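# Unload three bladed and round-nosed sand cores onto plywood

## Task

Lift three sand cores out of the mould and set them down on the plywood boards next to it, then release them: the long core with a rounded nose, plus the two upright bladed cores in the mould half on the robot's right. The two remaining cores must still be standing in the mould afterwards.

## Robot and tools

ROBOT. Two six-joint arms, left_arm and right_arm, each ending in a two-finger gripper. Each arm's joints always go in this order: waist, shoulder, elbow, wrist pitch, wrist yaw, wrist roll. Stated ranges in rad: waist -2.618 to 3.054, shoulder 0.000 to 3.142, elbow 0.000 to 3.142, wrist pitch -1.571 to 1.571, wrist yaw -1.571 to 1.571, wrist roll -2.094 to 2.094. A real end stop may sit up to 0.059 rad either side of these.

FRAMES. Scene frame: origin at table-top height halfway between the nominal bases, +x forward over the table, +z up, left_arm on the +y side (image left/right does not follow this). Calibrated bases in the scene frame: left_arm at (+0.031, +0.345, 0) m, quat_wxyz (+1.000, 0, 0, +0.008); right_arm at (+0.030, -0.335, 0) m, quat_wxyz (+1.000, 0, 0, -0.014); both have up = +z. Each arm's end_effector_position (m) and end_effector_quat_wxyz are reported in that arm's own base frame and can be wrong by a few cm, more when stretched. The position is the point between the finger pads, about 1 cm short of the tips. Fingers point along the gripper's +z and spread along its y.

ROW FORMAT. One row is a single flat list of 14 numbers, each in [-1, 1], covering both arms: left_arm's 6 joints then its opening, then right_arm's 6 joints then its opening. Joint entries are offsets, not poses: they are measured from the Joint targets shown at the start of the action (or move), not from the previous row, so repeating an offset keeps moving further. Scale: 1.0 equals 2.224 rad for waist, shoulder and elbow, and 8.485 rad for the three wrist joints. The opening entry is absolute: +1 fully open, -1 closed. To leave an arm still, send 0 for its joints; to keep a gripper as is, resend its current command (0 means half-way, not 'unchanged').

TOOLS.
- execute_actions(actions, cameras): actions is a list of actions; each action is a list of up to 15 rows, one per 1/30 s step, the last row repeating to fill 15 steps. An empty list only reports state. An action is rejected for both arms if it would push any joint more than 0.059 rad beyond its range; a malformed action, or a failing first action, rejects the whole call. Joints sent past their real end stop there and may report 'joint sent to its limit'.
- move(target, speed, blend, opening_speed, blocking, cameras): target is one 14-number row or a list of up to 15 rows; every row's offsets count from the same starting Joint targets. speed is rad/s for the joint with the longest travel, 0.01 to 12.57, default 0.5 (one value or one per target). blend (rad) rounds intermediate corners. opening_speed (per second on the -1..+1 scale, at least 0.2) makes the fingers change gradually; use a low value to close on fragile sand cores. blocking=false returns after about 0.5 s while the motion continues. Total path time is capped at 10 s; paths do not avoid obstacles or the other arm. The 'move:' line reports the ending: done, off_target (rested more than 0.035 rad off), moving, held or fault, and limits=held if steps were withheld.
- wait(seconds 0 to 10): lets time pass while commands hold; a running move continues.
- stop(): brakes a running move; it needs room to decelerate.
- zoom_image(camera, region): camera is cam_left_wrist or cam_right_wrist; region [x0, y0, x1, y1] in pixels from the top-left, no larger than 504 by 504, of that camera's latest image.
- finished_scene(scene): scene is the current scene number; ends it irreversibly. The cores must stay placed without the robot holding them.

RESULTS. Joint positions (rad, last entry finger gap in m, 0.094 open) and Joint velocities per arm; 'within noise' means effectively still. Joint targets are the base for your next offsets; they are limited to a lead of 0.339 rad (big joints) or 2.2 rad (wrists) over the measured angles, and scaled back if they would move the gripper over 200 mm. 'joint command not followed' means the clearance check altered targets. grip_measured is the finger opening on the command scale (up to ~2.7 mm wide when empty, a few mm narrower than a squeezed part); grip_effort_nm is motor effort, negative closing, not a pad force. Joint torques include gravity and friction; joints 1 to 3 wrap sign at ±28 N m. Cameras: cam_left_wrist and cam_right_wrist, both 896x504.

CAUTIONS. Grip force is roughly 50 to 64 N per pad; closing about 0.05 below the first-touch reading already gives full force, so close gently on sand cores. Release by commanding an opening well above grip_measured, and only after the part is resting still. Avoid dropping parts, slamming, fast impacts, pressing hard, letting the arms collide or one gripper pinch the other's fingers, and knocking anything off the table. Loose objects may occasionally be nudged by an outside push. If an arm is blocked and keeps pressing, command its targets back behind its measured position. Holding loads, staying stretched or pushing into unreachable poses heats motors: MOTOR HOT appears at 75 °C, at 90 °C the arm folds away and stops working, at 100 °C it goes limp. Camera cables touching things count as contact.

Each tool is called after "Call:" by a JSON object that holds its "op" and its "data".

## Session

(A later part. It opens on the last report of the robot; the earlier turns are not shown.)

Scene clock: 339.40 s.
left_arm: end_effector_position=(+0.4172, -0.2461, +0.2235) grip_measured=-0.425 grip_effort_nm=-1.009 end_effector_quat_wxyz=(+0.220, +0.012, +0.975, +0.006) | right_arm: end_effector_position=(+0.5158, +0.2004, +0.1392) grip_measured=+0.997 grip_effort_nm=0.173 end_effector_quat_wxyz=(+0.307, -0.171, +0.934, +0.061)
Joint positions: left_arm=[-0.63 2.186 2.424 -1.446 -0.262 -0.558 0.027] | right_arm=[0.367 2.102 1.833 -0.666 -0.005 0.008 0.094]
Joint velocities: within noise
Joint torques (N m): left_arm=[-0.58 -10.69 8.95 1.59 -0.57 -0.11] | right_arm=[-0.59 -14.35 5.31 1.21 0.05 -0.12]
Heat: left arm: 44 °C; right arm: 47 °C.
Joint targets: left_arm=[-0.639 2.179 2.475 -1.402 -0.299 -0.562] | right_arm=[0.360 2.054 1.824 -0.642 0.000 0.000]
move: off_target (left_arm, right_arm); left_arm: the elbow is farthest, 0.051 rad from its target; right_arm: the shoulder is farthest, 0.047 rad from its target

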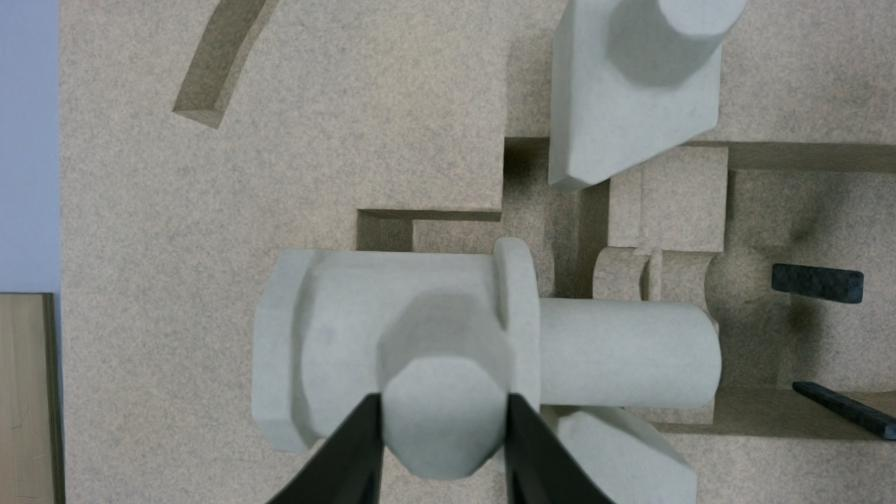

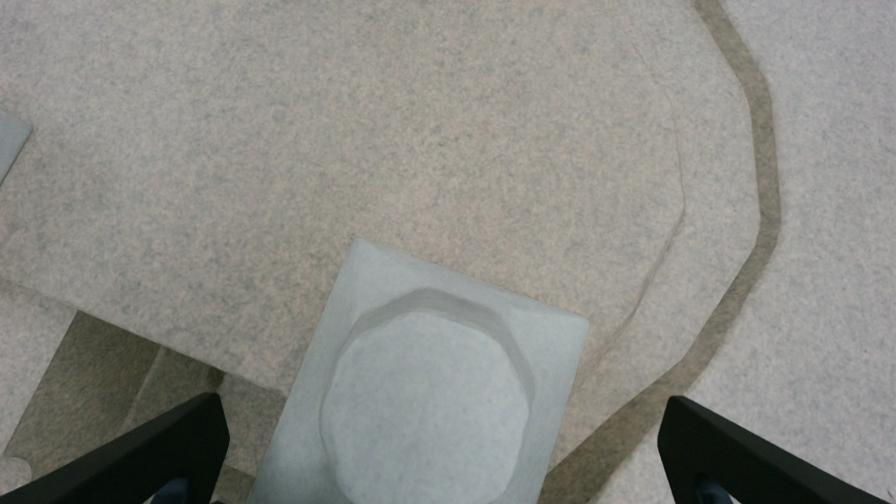

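Call:
{"op": "move", "data": {"target": [0.0899,-0.08,-0.0782,0,0.0104,0.0209,-1,0,-0.02,0,0,0,0,1], "speed": 0.3}}

Scene clock: 349.03 s.
left_arm: end_effector_position=(+0.4291, -0.1595, +0.2241) grip_measured=-0.425 grip_effort_nm=-1.004 end_effector_quat_wxyz=(+0.185, +0.004, +0.983, +0.020) | right_arm: end_effector_position=(+0.5146, +0.1999, +0.1653) grip_measured=+0.997 grip_effort_nm=0.178 end_effector_quat_wxyz=(+0.330, -0.169, +0.926, +0.065)
Joint positions: left_arm=[-0.431 2.087 2.29 -1.448 -0.188 -0.391 0.027] | right_arm=[0.367 2.053 1.833 -0.664 -0.005 0.008 0.094]
Joint velocities: within noise
Joint torques (N m): left_arm=[-0.59 -16.06 5.34 1.54 -0.37 0] | right_arm=[-0.58 -13.71 5.39 1.32 0.04 -0.12]
Heat: left arm: 42 °C; right arm: 50 °C.
Joint targets: left_arm=[-0.439 2.002 2.301 -1.402 -0.211 -0.385] | right_arm=[0.360 2.010 1.824 -0.642 0.000 0.000]
move: off_target (left_arm, right_arm); left_arm: the shoulder is farthest, 0.086 rad from its target; right_arm: the shoulder is farthest, 0.044 rad from its target

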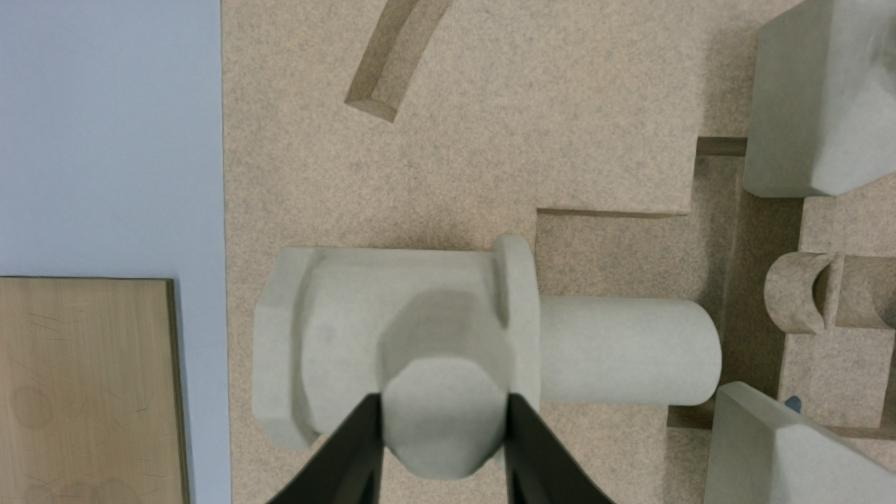

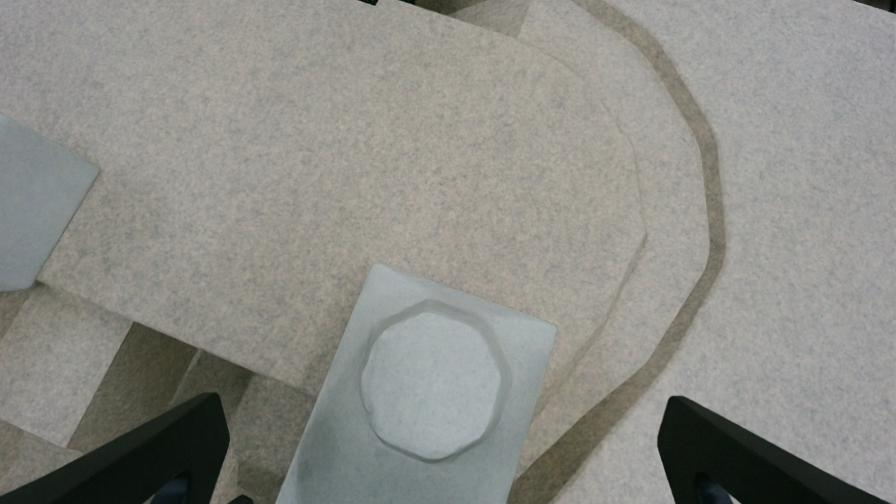

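Call:
{"op": "move", "data": {"target": [0.3183,-0.2738,-0.3714,0.025,-0.0104,-0.0209,-1,0,0.0112,0,0,0,0,1], "speed": 0.5}}

Scene clock: 369.63 s.
left_arm: end_effector_position=(+0.2881, +0.1277, +0.2149) grip_measured=-0.425 grip_effort_nm=-0.994 end_effector_quat_wxyz=(+0.182, -0.410, +0.888, +0.104) | right_arm: end_effector_position=(+0.5147, +0.2000, +0.1654) grip_measured=+0.997 grip_effort_nm=0.173 end_effector_quat_wxyz=(+0.330, -0.169, +0.926, +0.065)
Joint positions: left_arm=[0.267 1.448 1.461 -1.248 -0.262 -0.554 0.027] | right_arm=[0.367 2.053 1.833 -0.664 -0.005 0.008 0.094]
Joint velocities: within noise
Joint torques (N m): left_arm=[0.17 -8.8 6.05 1.72 -0.57 -0.16] | right_arm=[-0.58 -11.63 5.39 1.3 0.04 -0.12]
Heat: left arm: 49 °C; right arm: 48 °C.
Joint targets: left_arm=[0.269 1.393 1.475 -1.190 -0.299 -0.562] | right_arm=[0.360 2.035 1.824 -0.642 0.000 0.000]
move: off_target (left_arm); left_arm: the wrist pitch is farthest, 0.058 rad from its target

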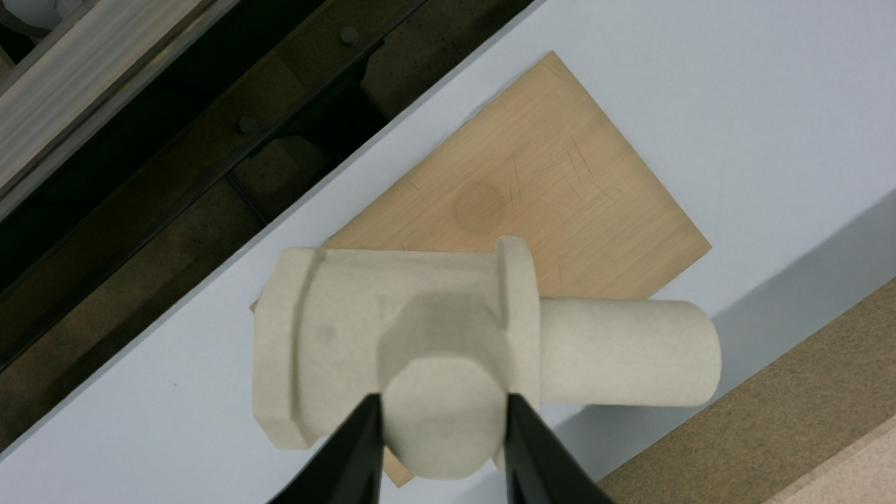

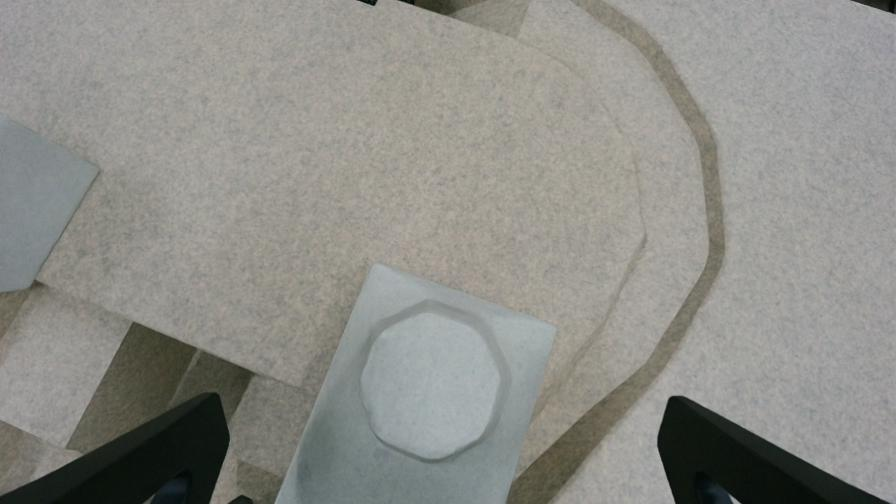

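Call:
{"op": "move", "data": {"target": [0,-0.045,-0.1731,0.046,0,0,-1,0,0.009,0,0,0,0,1], "speed": 0.3}}

Scene clock: 375.43 s.
left_arm: end_effector_position=(+0.2892, +0.1279, +0.1447) grip_measured=-0.425 grip_effort_nm=-1.009 end_effector_quat_wxyz=(+0.221, -0.412, +0.879, +0.097) | right_arm: end_effector_position=(+0.5147, +0.2000, +0.1654) grip_measured=+0.997 grip_effort_nm=0.173 end_effector_quat_wxyz=(+0.330, -0.169, +0.926, +0.065)
Joint positions: left_arm=[0.267 1.353 1.074 -0.876 -0.261 -0.554 0.027] | right_arm=[0.367 2.053 1.833 -0.664 -0.005 0.008 0.094]
Joint velocities: within noise
Joint torques (N m): left_arm=[0.24 -8.81 6.43 2.04 -0.57 -0.15] | right_arm=[-0.59 -10.02 5.41 1.31 0.04 -0.12]
Heat: left arm: 47 °C; right arm: 47 °C.
Joint targets: left_arm=[0.269 1.293 1.090 -0.799 -0.299 -0.562] | right_arm=[0.360 2.055 1.824 -0.642 0.000 0.000]
move: off_target (left_arm); left_arm: the wrist pitch is farthest, 0.076 rad from its target

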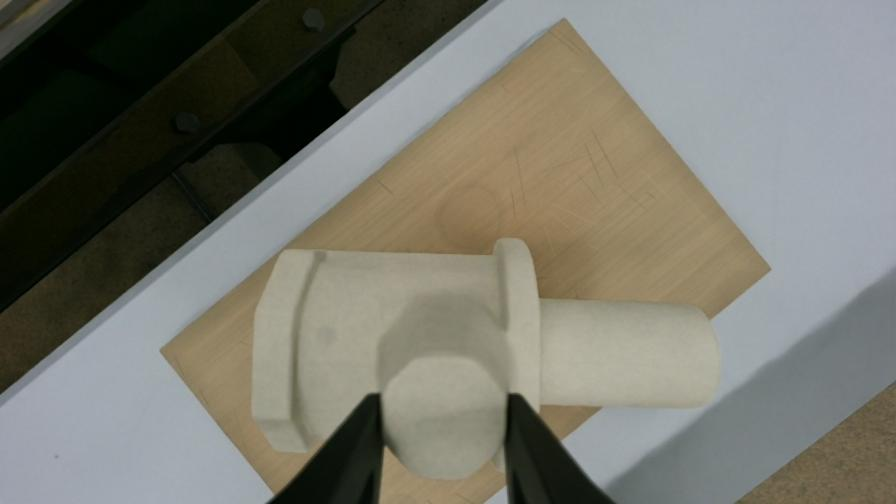

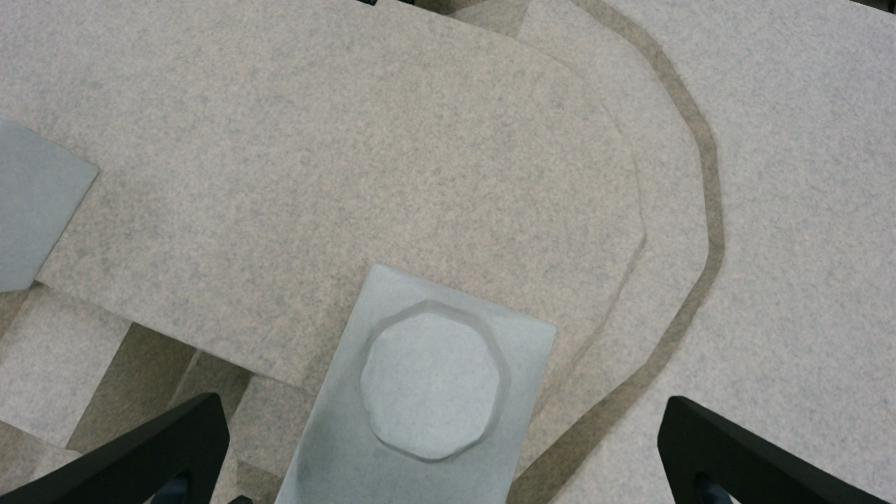

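Call:
{"op": "move", "data": {"target": [0,0.0337,0,0.0106,0,0,-1,0,0.011,0,0,0,0,1], "speed": 0.15}}

Scene clock: 380.47 s.
left_arm: end_effector_position=(+0.3065, +0.1326, +0.1443) grip_measured=-0.425 grip_effort_nm=-0.994 end_effector_quat_wxyz=(+0.245, -0.413, +0.872, +0.092) | right_arm: end_effector_position=(+0.5152, +0.2001, +0.1600) grip_measured=+0.997 grip_effort_nm=0.178 end_effector_quat_wxyz=(+0.326, -0.169, +0.928, +0.064)
Joint positions: left_arm=[0.267 1.381 1.074 -0.798 -0.261 -0.554 0.027] | right_arm=[0.367 2.063 1.833 -0.664 -0.005 0.008 0.094]
Joint velocities: within noise
Joint torques (N m): left_arm=[0.18 -5.52 6.49 2.27 -0.58 -0.14] | right_arm=[-0.58 -9.02 5.38 1.29 0.04 -0.12]
Heat: left arm: 45 °C; right arm: 45 °C.
Joint targets: left_arm=[0.269 1.368 1.090 -0.709 -0.299 -0.562] | right_arm=[0.360 2.079 1.824 -0.642 0.000 0.000]
move: off_target (left_arm); left_arm: the wrist pitch is farthest, 0.089 rad from its target

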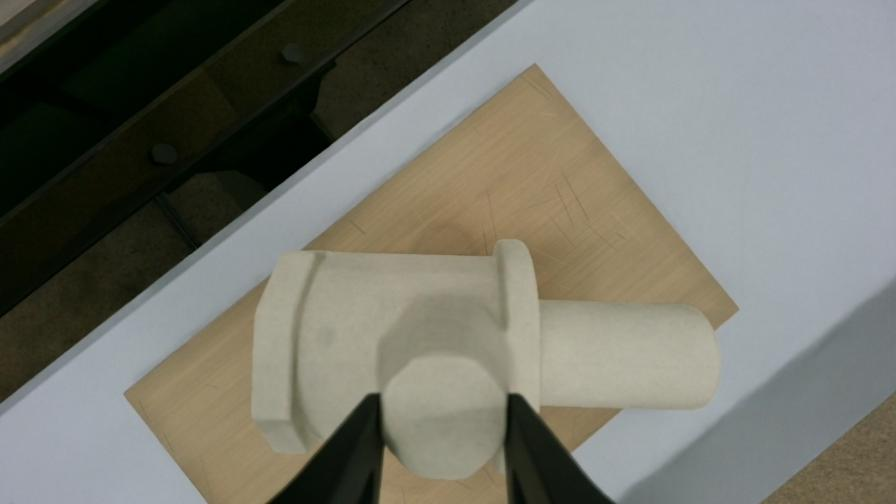

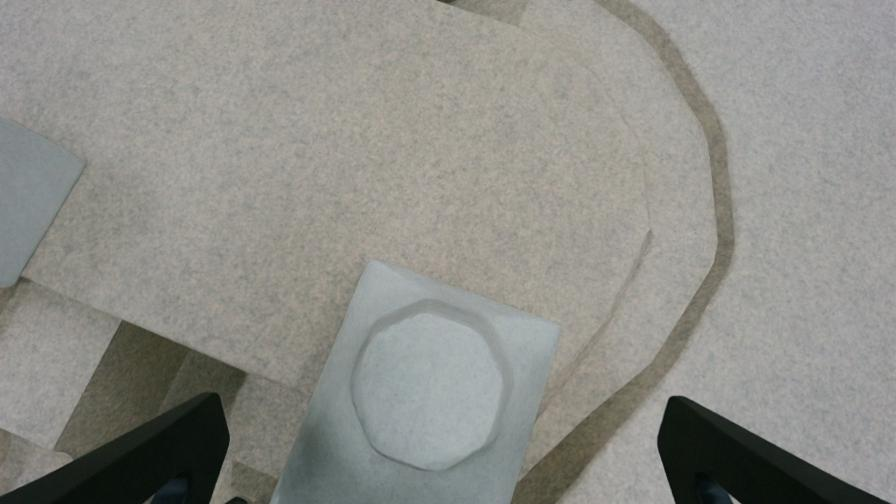

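Call:
{"op": "move", "data": {"target": [0,0.018,0,0,0,0,-1,0,0,0,0,0,0,-1], "speed": 0.1, "opening_speed": 0.8}}

Scene clock: 385.03 s.
left_arm: end_effector_position=(+0.3086, +0.1332, +0.1331) grip_measured=-0.425 grip_effort_nm=-0.999 end_effector_quat_wxyz=(+0.229, -0.412, +0.876, +0.095) | right_arm: end_effector_position=(+0.5149, +0.2015, +0.1602) grip_measured=-0.384 grip_effort_nm=-1.004 end_effector_quat_wxyz=(+0.326, -0.171, +0.927, +0.068)
Joint positions: left_arm=[0.267 1.419 1.074 -0.791 -0.261 -0.554 0.027] | right_arm=[0.367 2.063 1.833 -0.662 -0.013 0.008 0.029]
Joint velocities: within noise
Joint torques (N m): left_arm=[0.16 -5.6 6.46 2.16 -0.56 -0.16] | right_arm=[-0.57 -9.01 5.39 1.28 0.11 -0.11]
Heat: left arm: 43 °C; right arm: 44 °C.
Joint targets: left_arm=[0.269 1.408 1.090 -0.709 -0.299 -0.562] | right_arm=[0.360 2.079 1.824 -0.642 0.000 0.001]
move: off_target (left_arm); left_arm: the wrist pitch is farthest, 0.082 rad from its target

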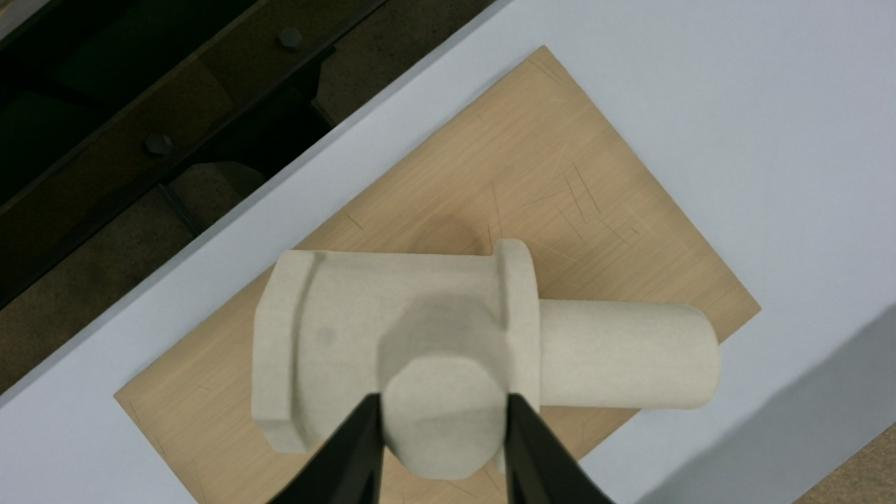

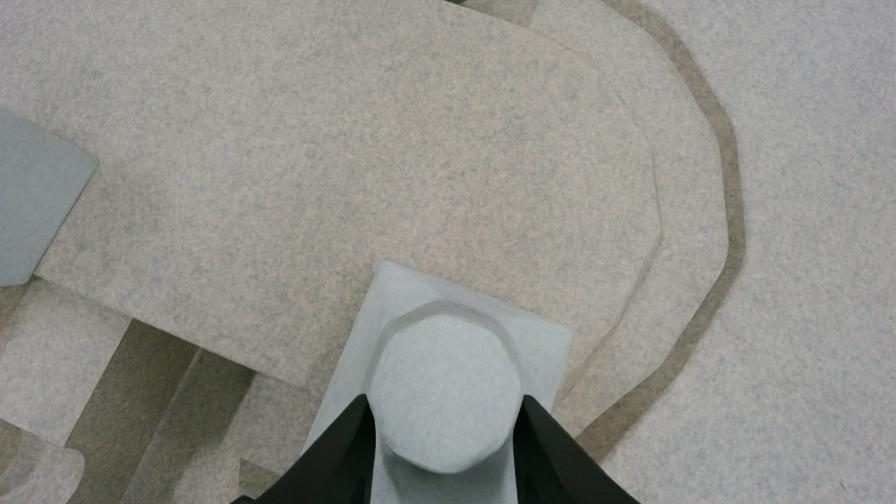

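Call:
{"op": "move", "data": {"target": [[0,0.016,0,0,0,0,-1,0,0.0123,0.1085,-0.0252,0,0,-1],[0,0.016,0,0,0,0,-1,0,0.0547,0.2622,-0.0544,0,0,-1]], "speed": 0.3, "blend": 0.03}}

Scene clock: 392.63 s.
left_arm: end_effector_position=(+0.3099, +0.1354, +0.1292) grip_measured=-0.425 grip_effort_nm=-0.999 end_effector_quat_wxyz=(+0.226, -0.413, +0.876, +0.101) | right_arm: end_effector_position=(+0.5097, +0.1980, +0.2264) grip_measured=-0.387 grip_effort_nm=-1.009 end_effector_quat_wxyz=(+0.290, -0.172, +0.940, +0.057)
Joint positions: left_arm=[0.267 1.436 1.074 -0.783 -0.271 -0.554 0.027] | right_arm=[0.367 2.197 2.36 -1.135 -0.005 0.008 0.029]
Joint velocities: within noise
Joint torques (N m): left_arm=[0.08 -4.33 6.46 2.04 -0.47 -0.14] | right_arm=[-0.58 -10.32 9.25 1.31 0.04 -0.12]
Heat: left arm: 40 °C; right arm: 44 °C.
Joint targets: left_arm=[0.269 1.443 1.090 -0.709 -0.299 -0.562] | right_arm=[0.360 2.201 2.407 -1.103 0.000 0.001]
move: off_target (left_arm, right_arm); left_arm: the wrist pitch is farthest, 0.074 rad from its target; right_arm: the elbow is farthest, 0.047 rad from its target

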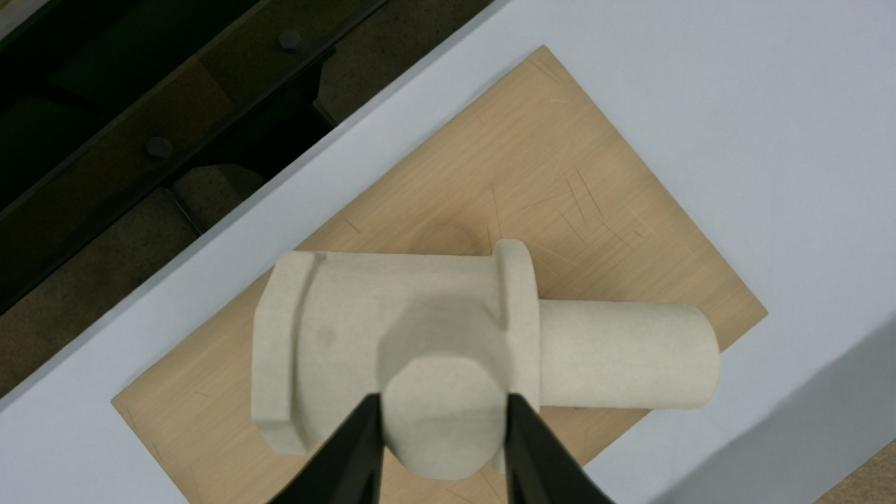

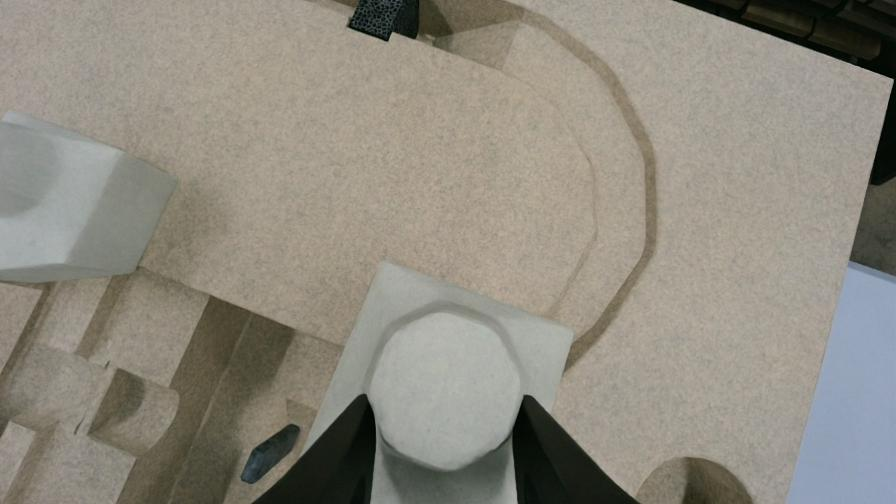

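Call:
{"op": "move", "data": {"target": [0,0.011,0,0,0,0,-1,-0.2451,-0.3766,-0.4074,0.0334,0,0,-1], "speed": 0.5}}

Call:
{"op": "move", "data": {"target": [0,0,0,0,0,0,0.3,0,0,0,0,0,0,-1], "opening_speed": 0.6}}

Scene clock: 407.27 s.
left_arm: end_effector_position=(+0.3113, +0.1371, +0.1290) grip_measured=-0.425 grip_effort_nm=-1.004 end_effector_quat_wxyz=(+0.229, -0.414, +0.875, +0.104) | right_arm: end_effector_position=(+0.3794, -0.0696, +0.2836) grip_measured=-0.387 grip_effort_nm=-1.004 end_effector_quat_wxyz=(+0.373, +0.088, +0.923, -0.034)
Joint positions: left_arm=[0.267 1.44 1.074 -0.774 -0.278 -0.554 0.027] | right_arm=[-0.183 1.4 1.497 -0.9 0.003 0.007 0.029]
Joint velocities: within noise
Joint torques (N m): left_arm=[0.23 -2.88 6.49 1.94 -0.36 -0.16] | right_arm=[-0.29 -7.68 6.08 1.93 -0.05 -0.11]
Heat: left arm: 42 °C; right arm: 47 °C.
Joint targets: left_arm=[0.269 1.468 1.090 -0.709 -0.299 -0.562] | right_arm=[-0.185 1.363 1.500 -0.820 0.000 0.000]
move: off_target (left_arm, right_arm); left_arm: the wrist pitch is farthest, 0.065 rad from its target; right_arm: the wrist pitch is farthest, 0.080 rad from its target

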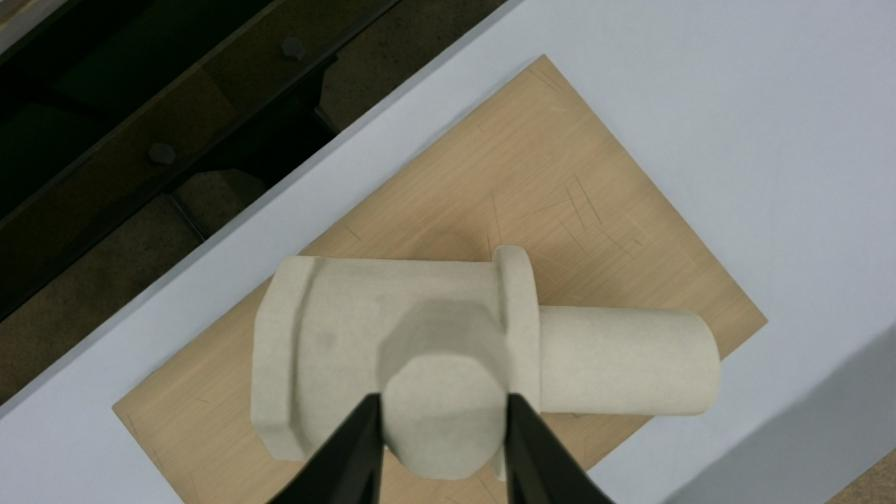

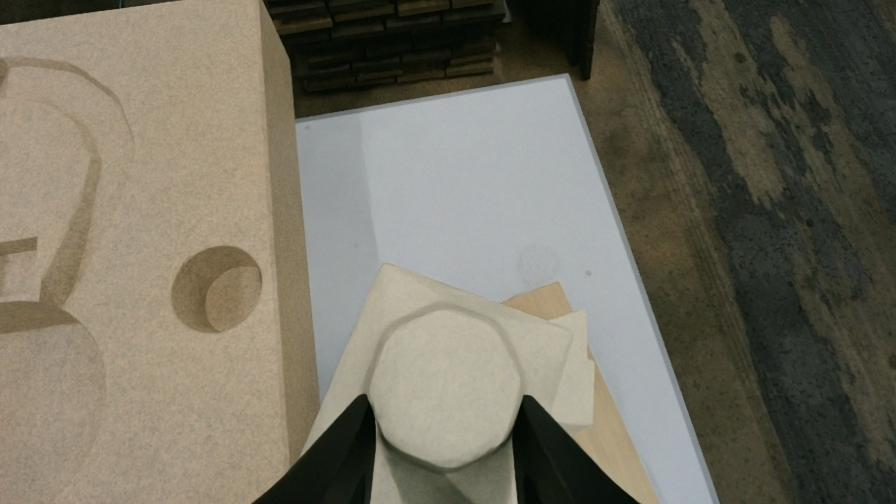

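Scene clock: 409.67 s.
left_arm: end_effector_position=(+0.3212, +0.1409, +0.1287) grip_measured=+0.298 grip_effort_nm=0.139 end_effector_quat_wxyz=(+0.244, -0.415, +0.870, +0.104) | right_arm: end_effector_position=(+0.3795, -0.0696, +0.2837) grip_measured=-0.387 grip_effort_nm=-1.004 end_effector_quat_wxyz=(+0.374, +0.088, +0.923, -0.034)
Joint positions: left_arm=[0.267 1.457 1.074 -0.726 -0.284 -0.555 0.061] | right_arm=[-0.183 1.4 1.497 -0.899 0.003 0.007 0.029]
Joint velocities: within noise
Joint torques (N m): left_arm=[0.2 -4.21 6.49 1.47 -0.31 -0.16] | right_arm=[-0.2 -7.69 6.09 1.94 -0.04 -0.12]
Heat: left arm: 41 °C; right arm: 47 °C.
Joint targets: left_arm=[0.269 1.468 1.090 -0.709 -0.299 -0.562] | right_arm=[-0.185 1.363 1.500 -0.820 0.000 0.000]
move: off_target (right_arm); right_arm: the wrist pitch is farthest, 0.079 rad from its target

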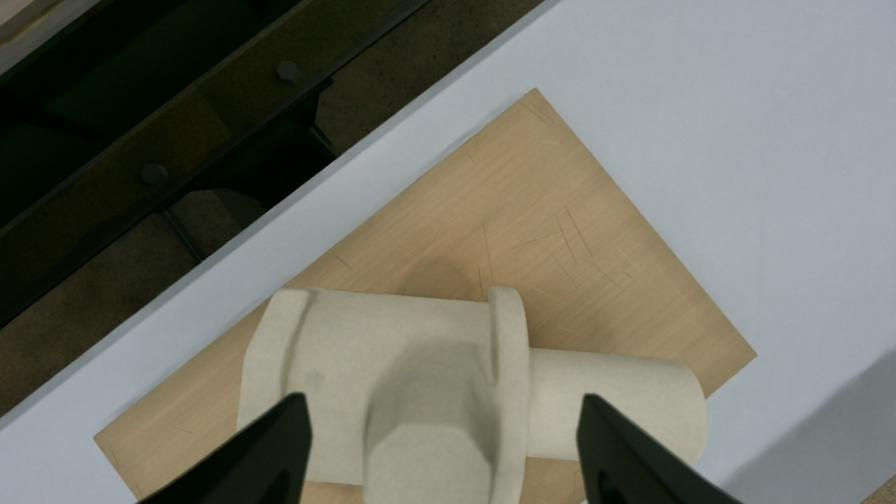

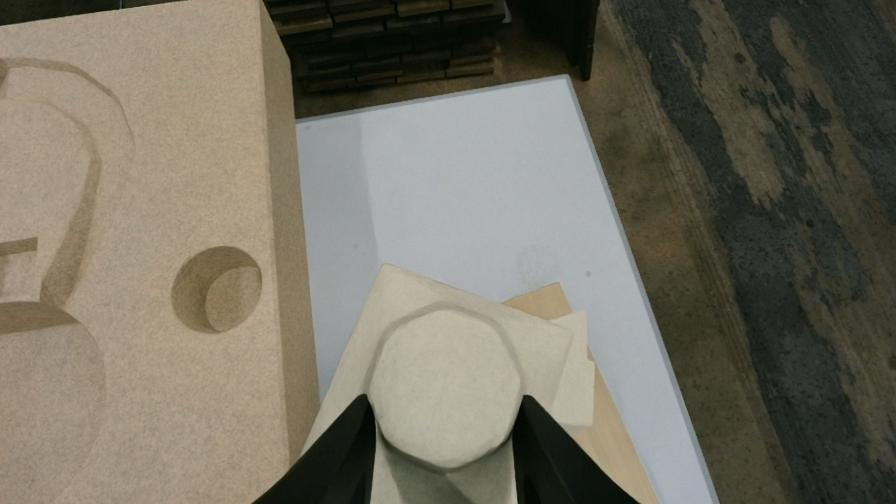

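Call:
{"op": "move", "data": {"target": [[0,-0.157,0,0,0,0,1,0.0202,-0.08,-0.2,0.045,0,0,-1],[-0.5481,-0.2104,-0.0405,0.0482,0.0352,0.0662,1,0.0202,-0.1389,-0.3642,0.0819,0,0,-1]], "speed": 0.6}}

Scene clock: 424.03 s.
left_arm: end_effector_position=(+0.2142, -0.2923, +0.3197) grip_measured=+0.998 grip_effort_nm=0.134 end_effector_quat_wxyz=(+0.517, +0.366, +0.728, -0.263) | right_arm: end_effector_position=(+0.3439, -0.0499, +0.1640) grip_measured=-0.387 grip_effort_nm=-1.004 end_effector_quat_wxyz=(+0.452, +0.069, +0.889, -0.033)
Joint positions: left_arm=[-0.945 1.02 1.01 -0.322 -0.007 -0.008 0.094] | right_arm=[-0.146 1.091 0.683 -0.223 0.002 0.007 0.029]
Joint velocities: within noise
Joint torques (N m): left_arm=[-0.31 -3.62 4.96 2.41 0.11 0.02] | right_arm=[0.51 -5.71 6.86 2.26 -0.04 -0.11]
Heat: left arm: 40 °C; right arm: 45 °C.
Joint targets: left_arm=[-0.950 1.000 1.000 -0.300 0.000 0.000] | right_arm=[-0.140 1.054 0.690 -0.125 0.000 0.001]
move: off_target (right_arm); right_arm: the wrist pitch is farthest, 0.098 rad from its target

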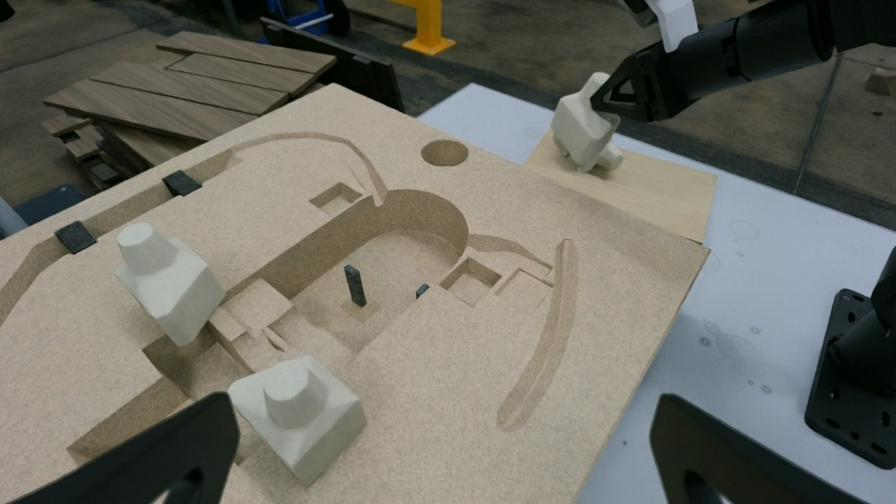

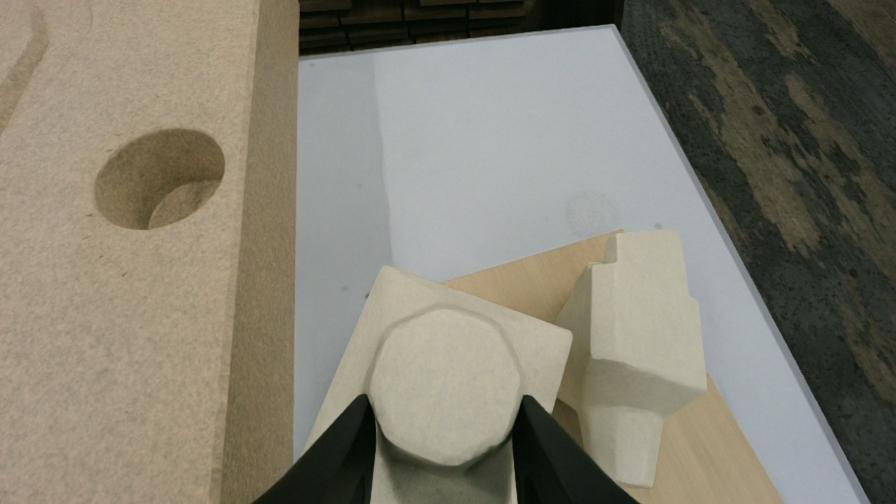

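Call:
{"op": "zoom_image", "data": {"camera": "cam_left_wrist", "region": [520, 40, 720, 220]}}

Scaled by 2.520.

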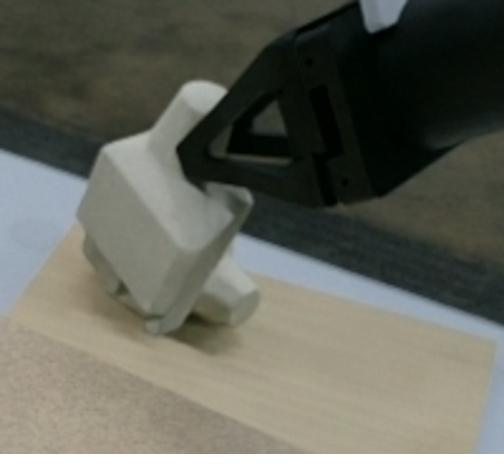

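Call:
{"op": "move", "data": {"target": [0,0,0,0,0,0,1,0,0.1601,-0.1942,0.1361,0,0,-1], "speed": 0.4}}

Call:
{"op": "zoom_image", "data": {"camera": "cam_left_wrist", "region": [520, 40, 720, 220]}}

Scene clock: 437.07 s.
left_arm: end_effector_position=(+0.2142, -0.2924, +0.3199) grip_measured=+0.998 grip_effort_nm=0.139 end_effector_quat_wxyz=(+0.517, +0.366, +0.727, -0.263) | right_arm: end_effector_position=(+0.3687, -0.0536, +0.1182) grip_measured=-0.388 grip_effort_nm=-1.004 end_effector_quat_wxyz=(+0.614, +0.060, +0.786, -0.045)
Joint positions: left_arm=[-0.945 1.02 1.01 -0.321 -0.007 -0.007 0.094] | right_arm=[-0.146 1.414 0.253 0.916 0.002 0.004 0.029]
Joint velocities: within noise
Joint torques (N m): left_arm=[-0.4 -3.64 5.04 2.42 0.08 0] | right_arm=[0.5 -3.88 5.01 2.59 -0.04 -0.08]
Heat: left arm: 41 °C; right arm: 46 °C.
Joint targets: left_arm=[-0.950 1.000 1.000 -0.300 0.000 -0.001] | right_arm=[-0.140 1.410 0.259 1.030 0.000 0.001]
move: off_target (right_arm); right_arm: the wrist pitch is farthest, 0.114 rad from its target

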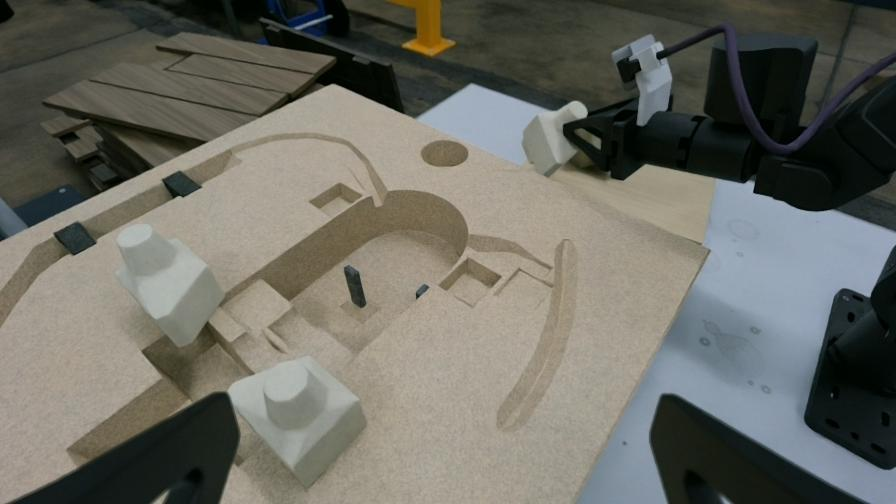

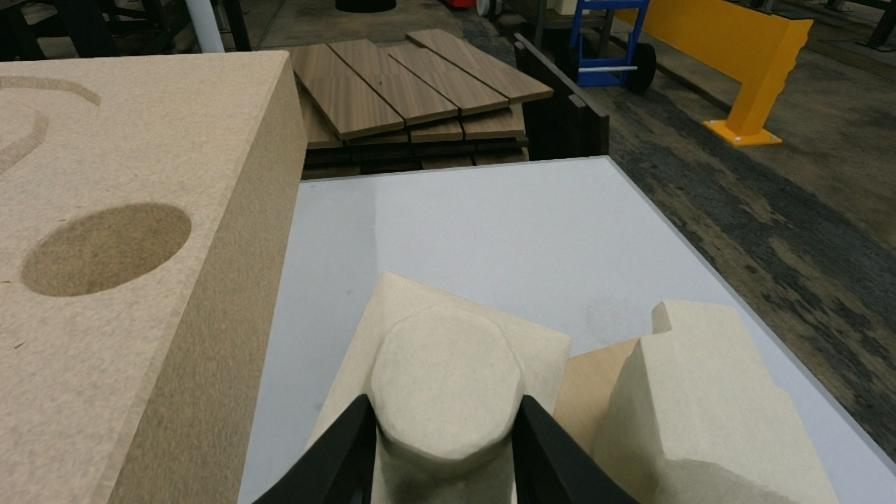

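Scaled by 2.520.

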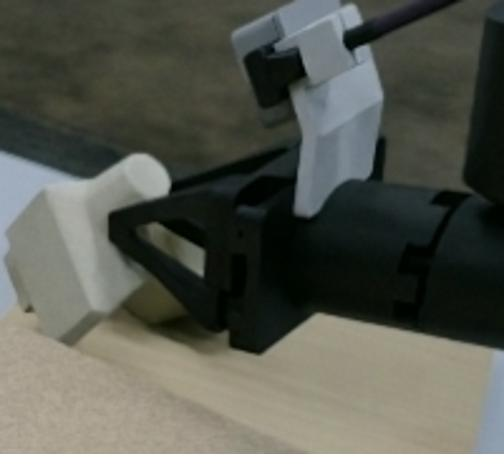

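Call:
{"op": "move", "data": {"target": [0,0,0,0,0,0,1,0,0.0225,-0.0715,0.0165,0,0,-1], "speed": 0.2}}

Call:
{"op": "zoom_image", "data": {"camera": "cam_left_wrist", "region": [520, 40, 720, 220]}}

Scene clock: 441.80 s.
left_arm: end_effector_position=(+0.2142, -0.2924, +0.3199) grip_measured=+0.998 grip_effort_nm=0.144 end_effector_quat_wxyz=(+0.517, +0.366, +0.727, -0.263) | right_arm: end_effector_position=(+0.3421, -0.0497, +0.1044) grip_measured=-0.388 grip_effort_nm=-1.004 end_effector_quat_wxyz=(+0.629, +0.059, +0.774, -0.046)
Joint positions: left_arm=[-0.945 1.02 1.01 -0.321 -0.007 -0.007 0.094] | right_arm=[-0.146 1.453 0.108 1.139 0.002 0.003 0.029]
Joint velocities: within noise
Joint torques (N m): left_arm=[-0.4 -3.63 4.94 2.45 0.09 0.04] | right_arm=[0.53 -2.59 3.17 1.81 -0.04 -0.08]
Heat: left arm: 41 °C; right arm: 48 °C.
Joint targets: left_arm=[-0.950 1.000 1.000 -0.300 -0.001 -0.001] | right_arm=[-0.140 1.460 0.100 1.170 0.000 0.000]
move: done

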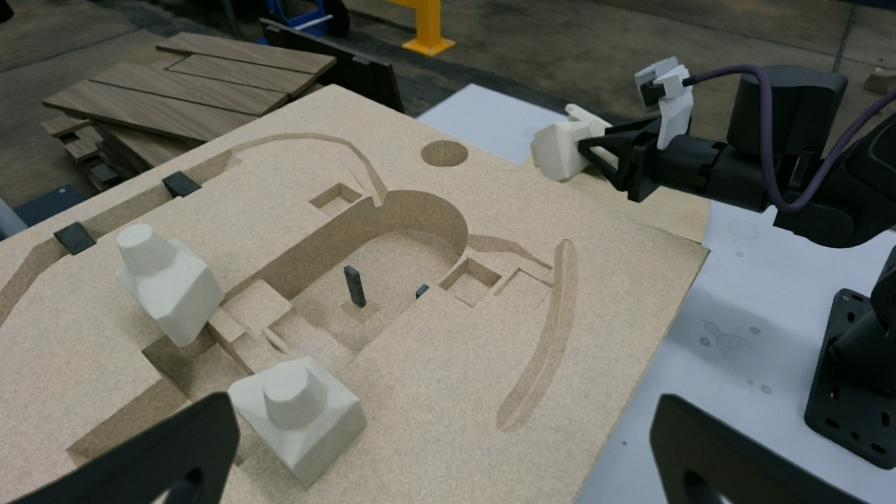

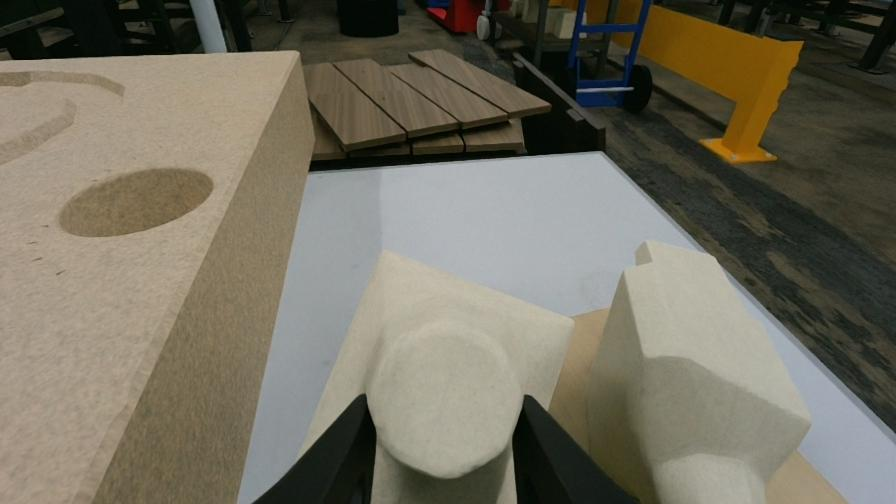

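Scaled by 2.520.

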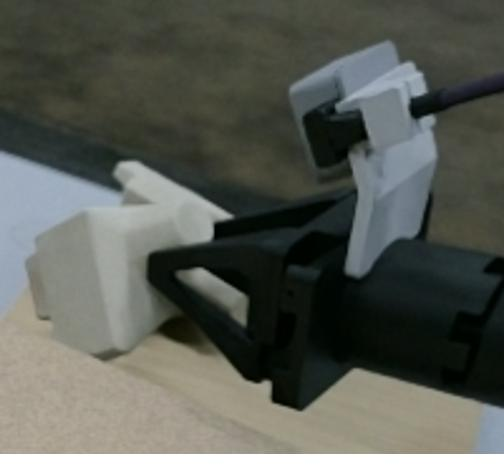

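Call:
{"op": "move", "data": {"target": [0,0,0,0,0,0,1,0,0.045,0,0.0,0,0,-1], "speed": 0.2}}

Call:
{"op": "zoom_image", "data": {"camera": "cam_left_wrist", "region": [520, 40, 720, 220]}}

Scene clock: 445.63 s.
left_arm: end_effector_position=(+0.2142, -0.2924, +0.3199) grip_measured=+0.998 grip_effort_nm=0.134 end_effector_quat_wxyz=(+0.517, +0.366, +0.727, -0.264) | right_arm: end_effector_position=(+0.3460, -0.0503, +0.1034) grip_measured=-0.388 grip_effort_nm=-1.004 end_effector_quat_wxyz=(+0.638, +0.057, +0.766, -0.047)
Joint positions: left_arm=[-0.945 1.02 1.01 -0.321 -0.006 -0.007 0.094] | right_arm=[-0.146 1.538 0.108 1.248 0.002 0.001 0.029]
Joint velocities: within noise
Joint torques (N m): left_arm=[-0.32 -3.69 4.98 2.42 0.11 0.02] | right_arm=[0.5 -1.72 2.78 0.84 -0.03 -0.05]
Heat: left arm: 41 °C; right arm: 47 °C.
Joint targets: left_arm=[-0.950 1.000 1.000 -0.300 0.000 -0.001] | right_arm=[-0.140 1.561 0.100 1.170 0.000 0.001]
move: off_target (right_arm); right_arm: the wrist pitch is farthest, 0.078 rad from its target

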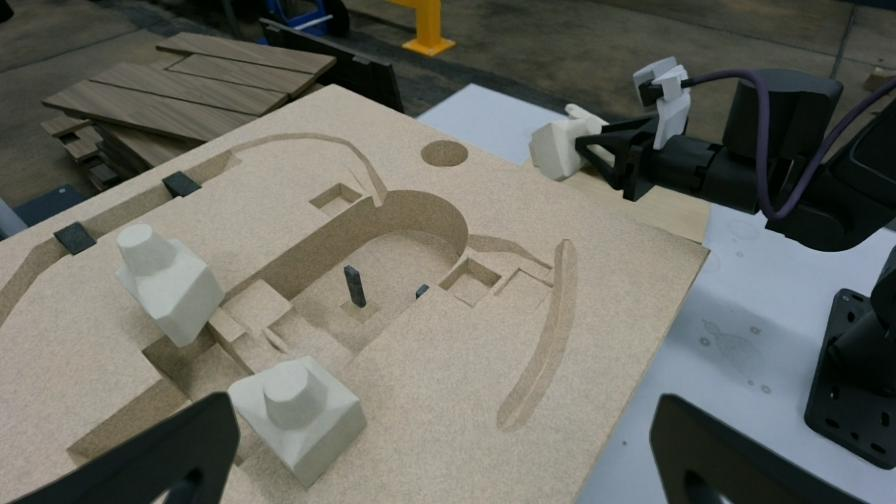

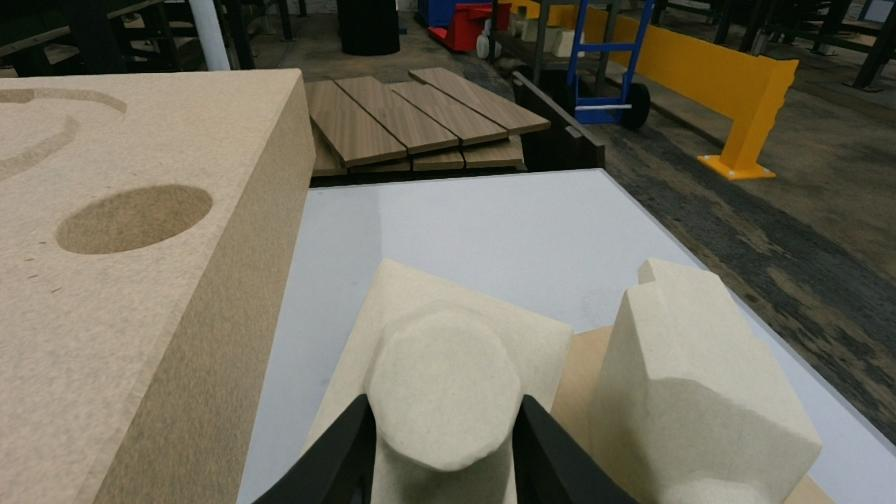

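Scaled by 2.520.

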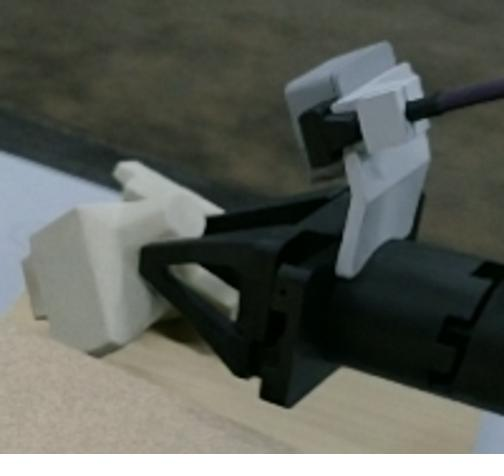

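Call:
{"op": "move", "data": {"target": [0,0,0,0,0,0,1,0,0.06,0,-0.006,0,0,-1], "speed": 0.2}}

Call:
{"op": "zoom_image", "data": {"camera": "cam_left_wrist", "region": [520, 40, 720, 220]}}

Scene clock: 449.30 s.
left_arm: end_effector_position=(+0.2142, -0.2924, +0.3199) grip_measured=+0.998 grip_effort_nm=0.134 end_effector_quat_wxyz=(+0.517, +0.366, +0.727, -0.264) | right_arm: end_effector_position=(+0.3523, -0.0512, +0.1008) grip_measured=-0.389 grip_effort_nm=-1.004 end_effector_quat_wxyz=(+0.647, +0.056, +0.759, -0.049)
Joint positions: left_arm=[-0.945 1.02 1.01 -0.321 -0.006 -0.007 0.094] | right_arm=[-0.146 1.645 0.119 1.368 0.002 -0.002 0.029]
Joint velocities: within noise
Joint torques (N m): left_arm=[-0.46 -3.69 4.88 2.42 0.1 0.01] | right_arm=[0.53 -0.14 1.48 -0.74 -0.03 -0.02]
Heat: left arm: 42 °C; right arm: 46 °C.
Joint targets: left_arm=[-0.950 1.000 1.000 -0.300 0.000 -0.001] | right_arm=[-0.140 1.694 0.099 1.119 0.000 0.001]
move: off_target (right_arm); right_arm: the wrist pitch is farthest, 0.249 rad from its target

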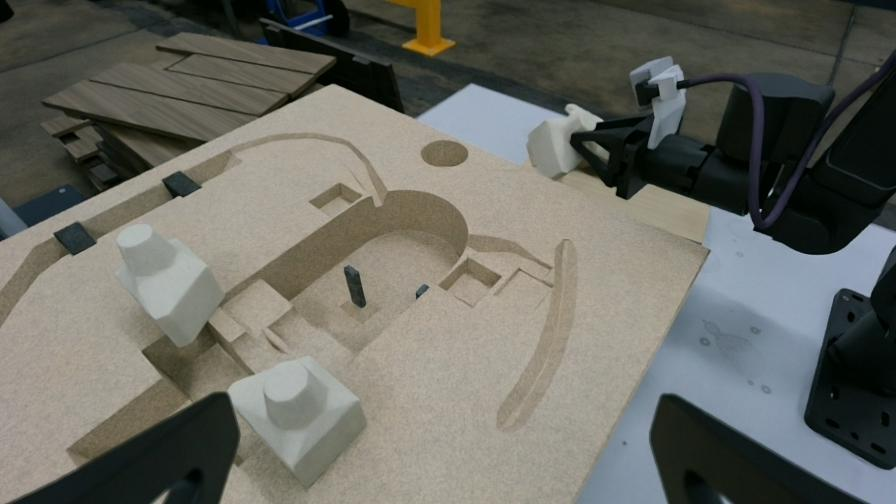

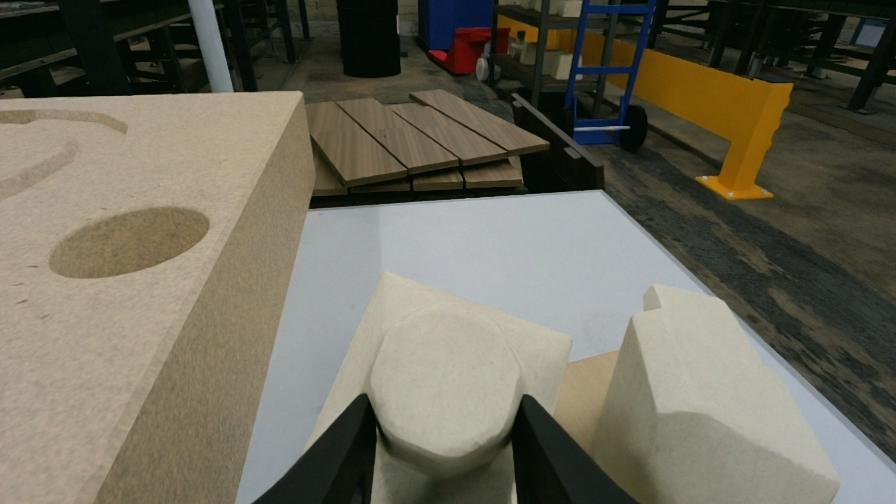

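Scaled by 2.520.

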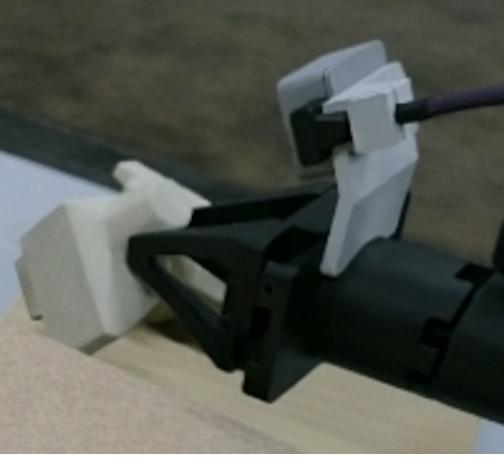

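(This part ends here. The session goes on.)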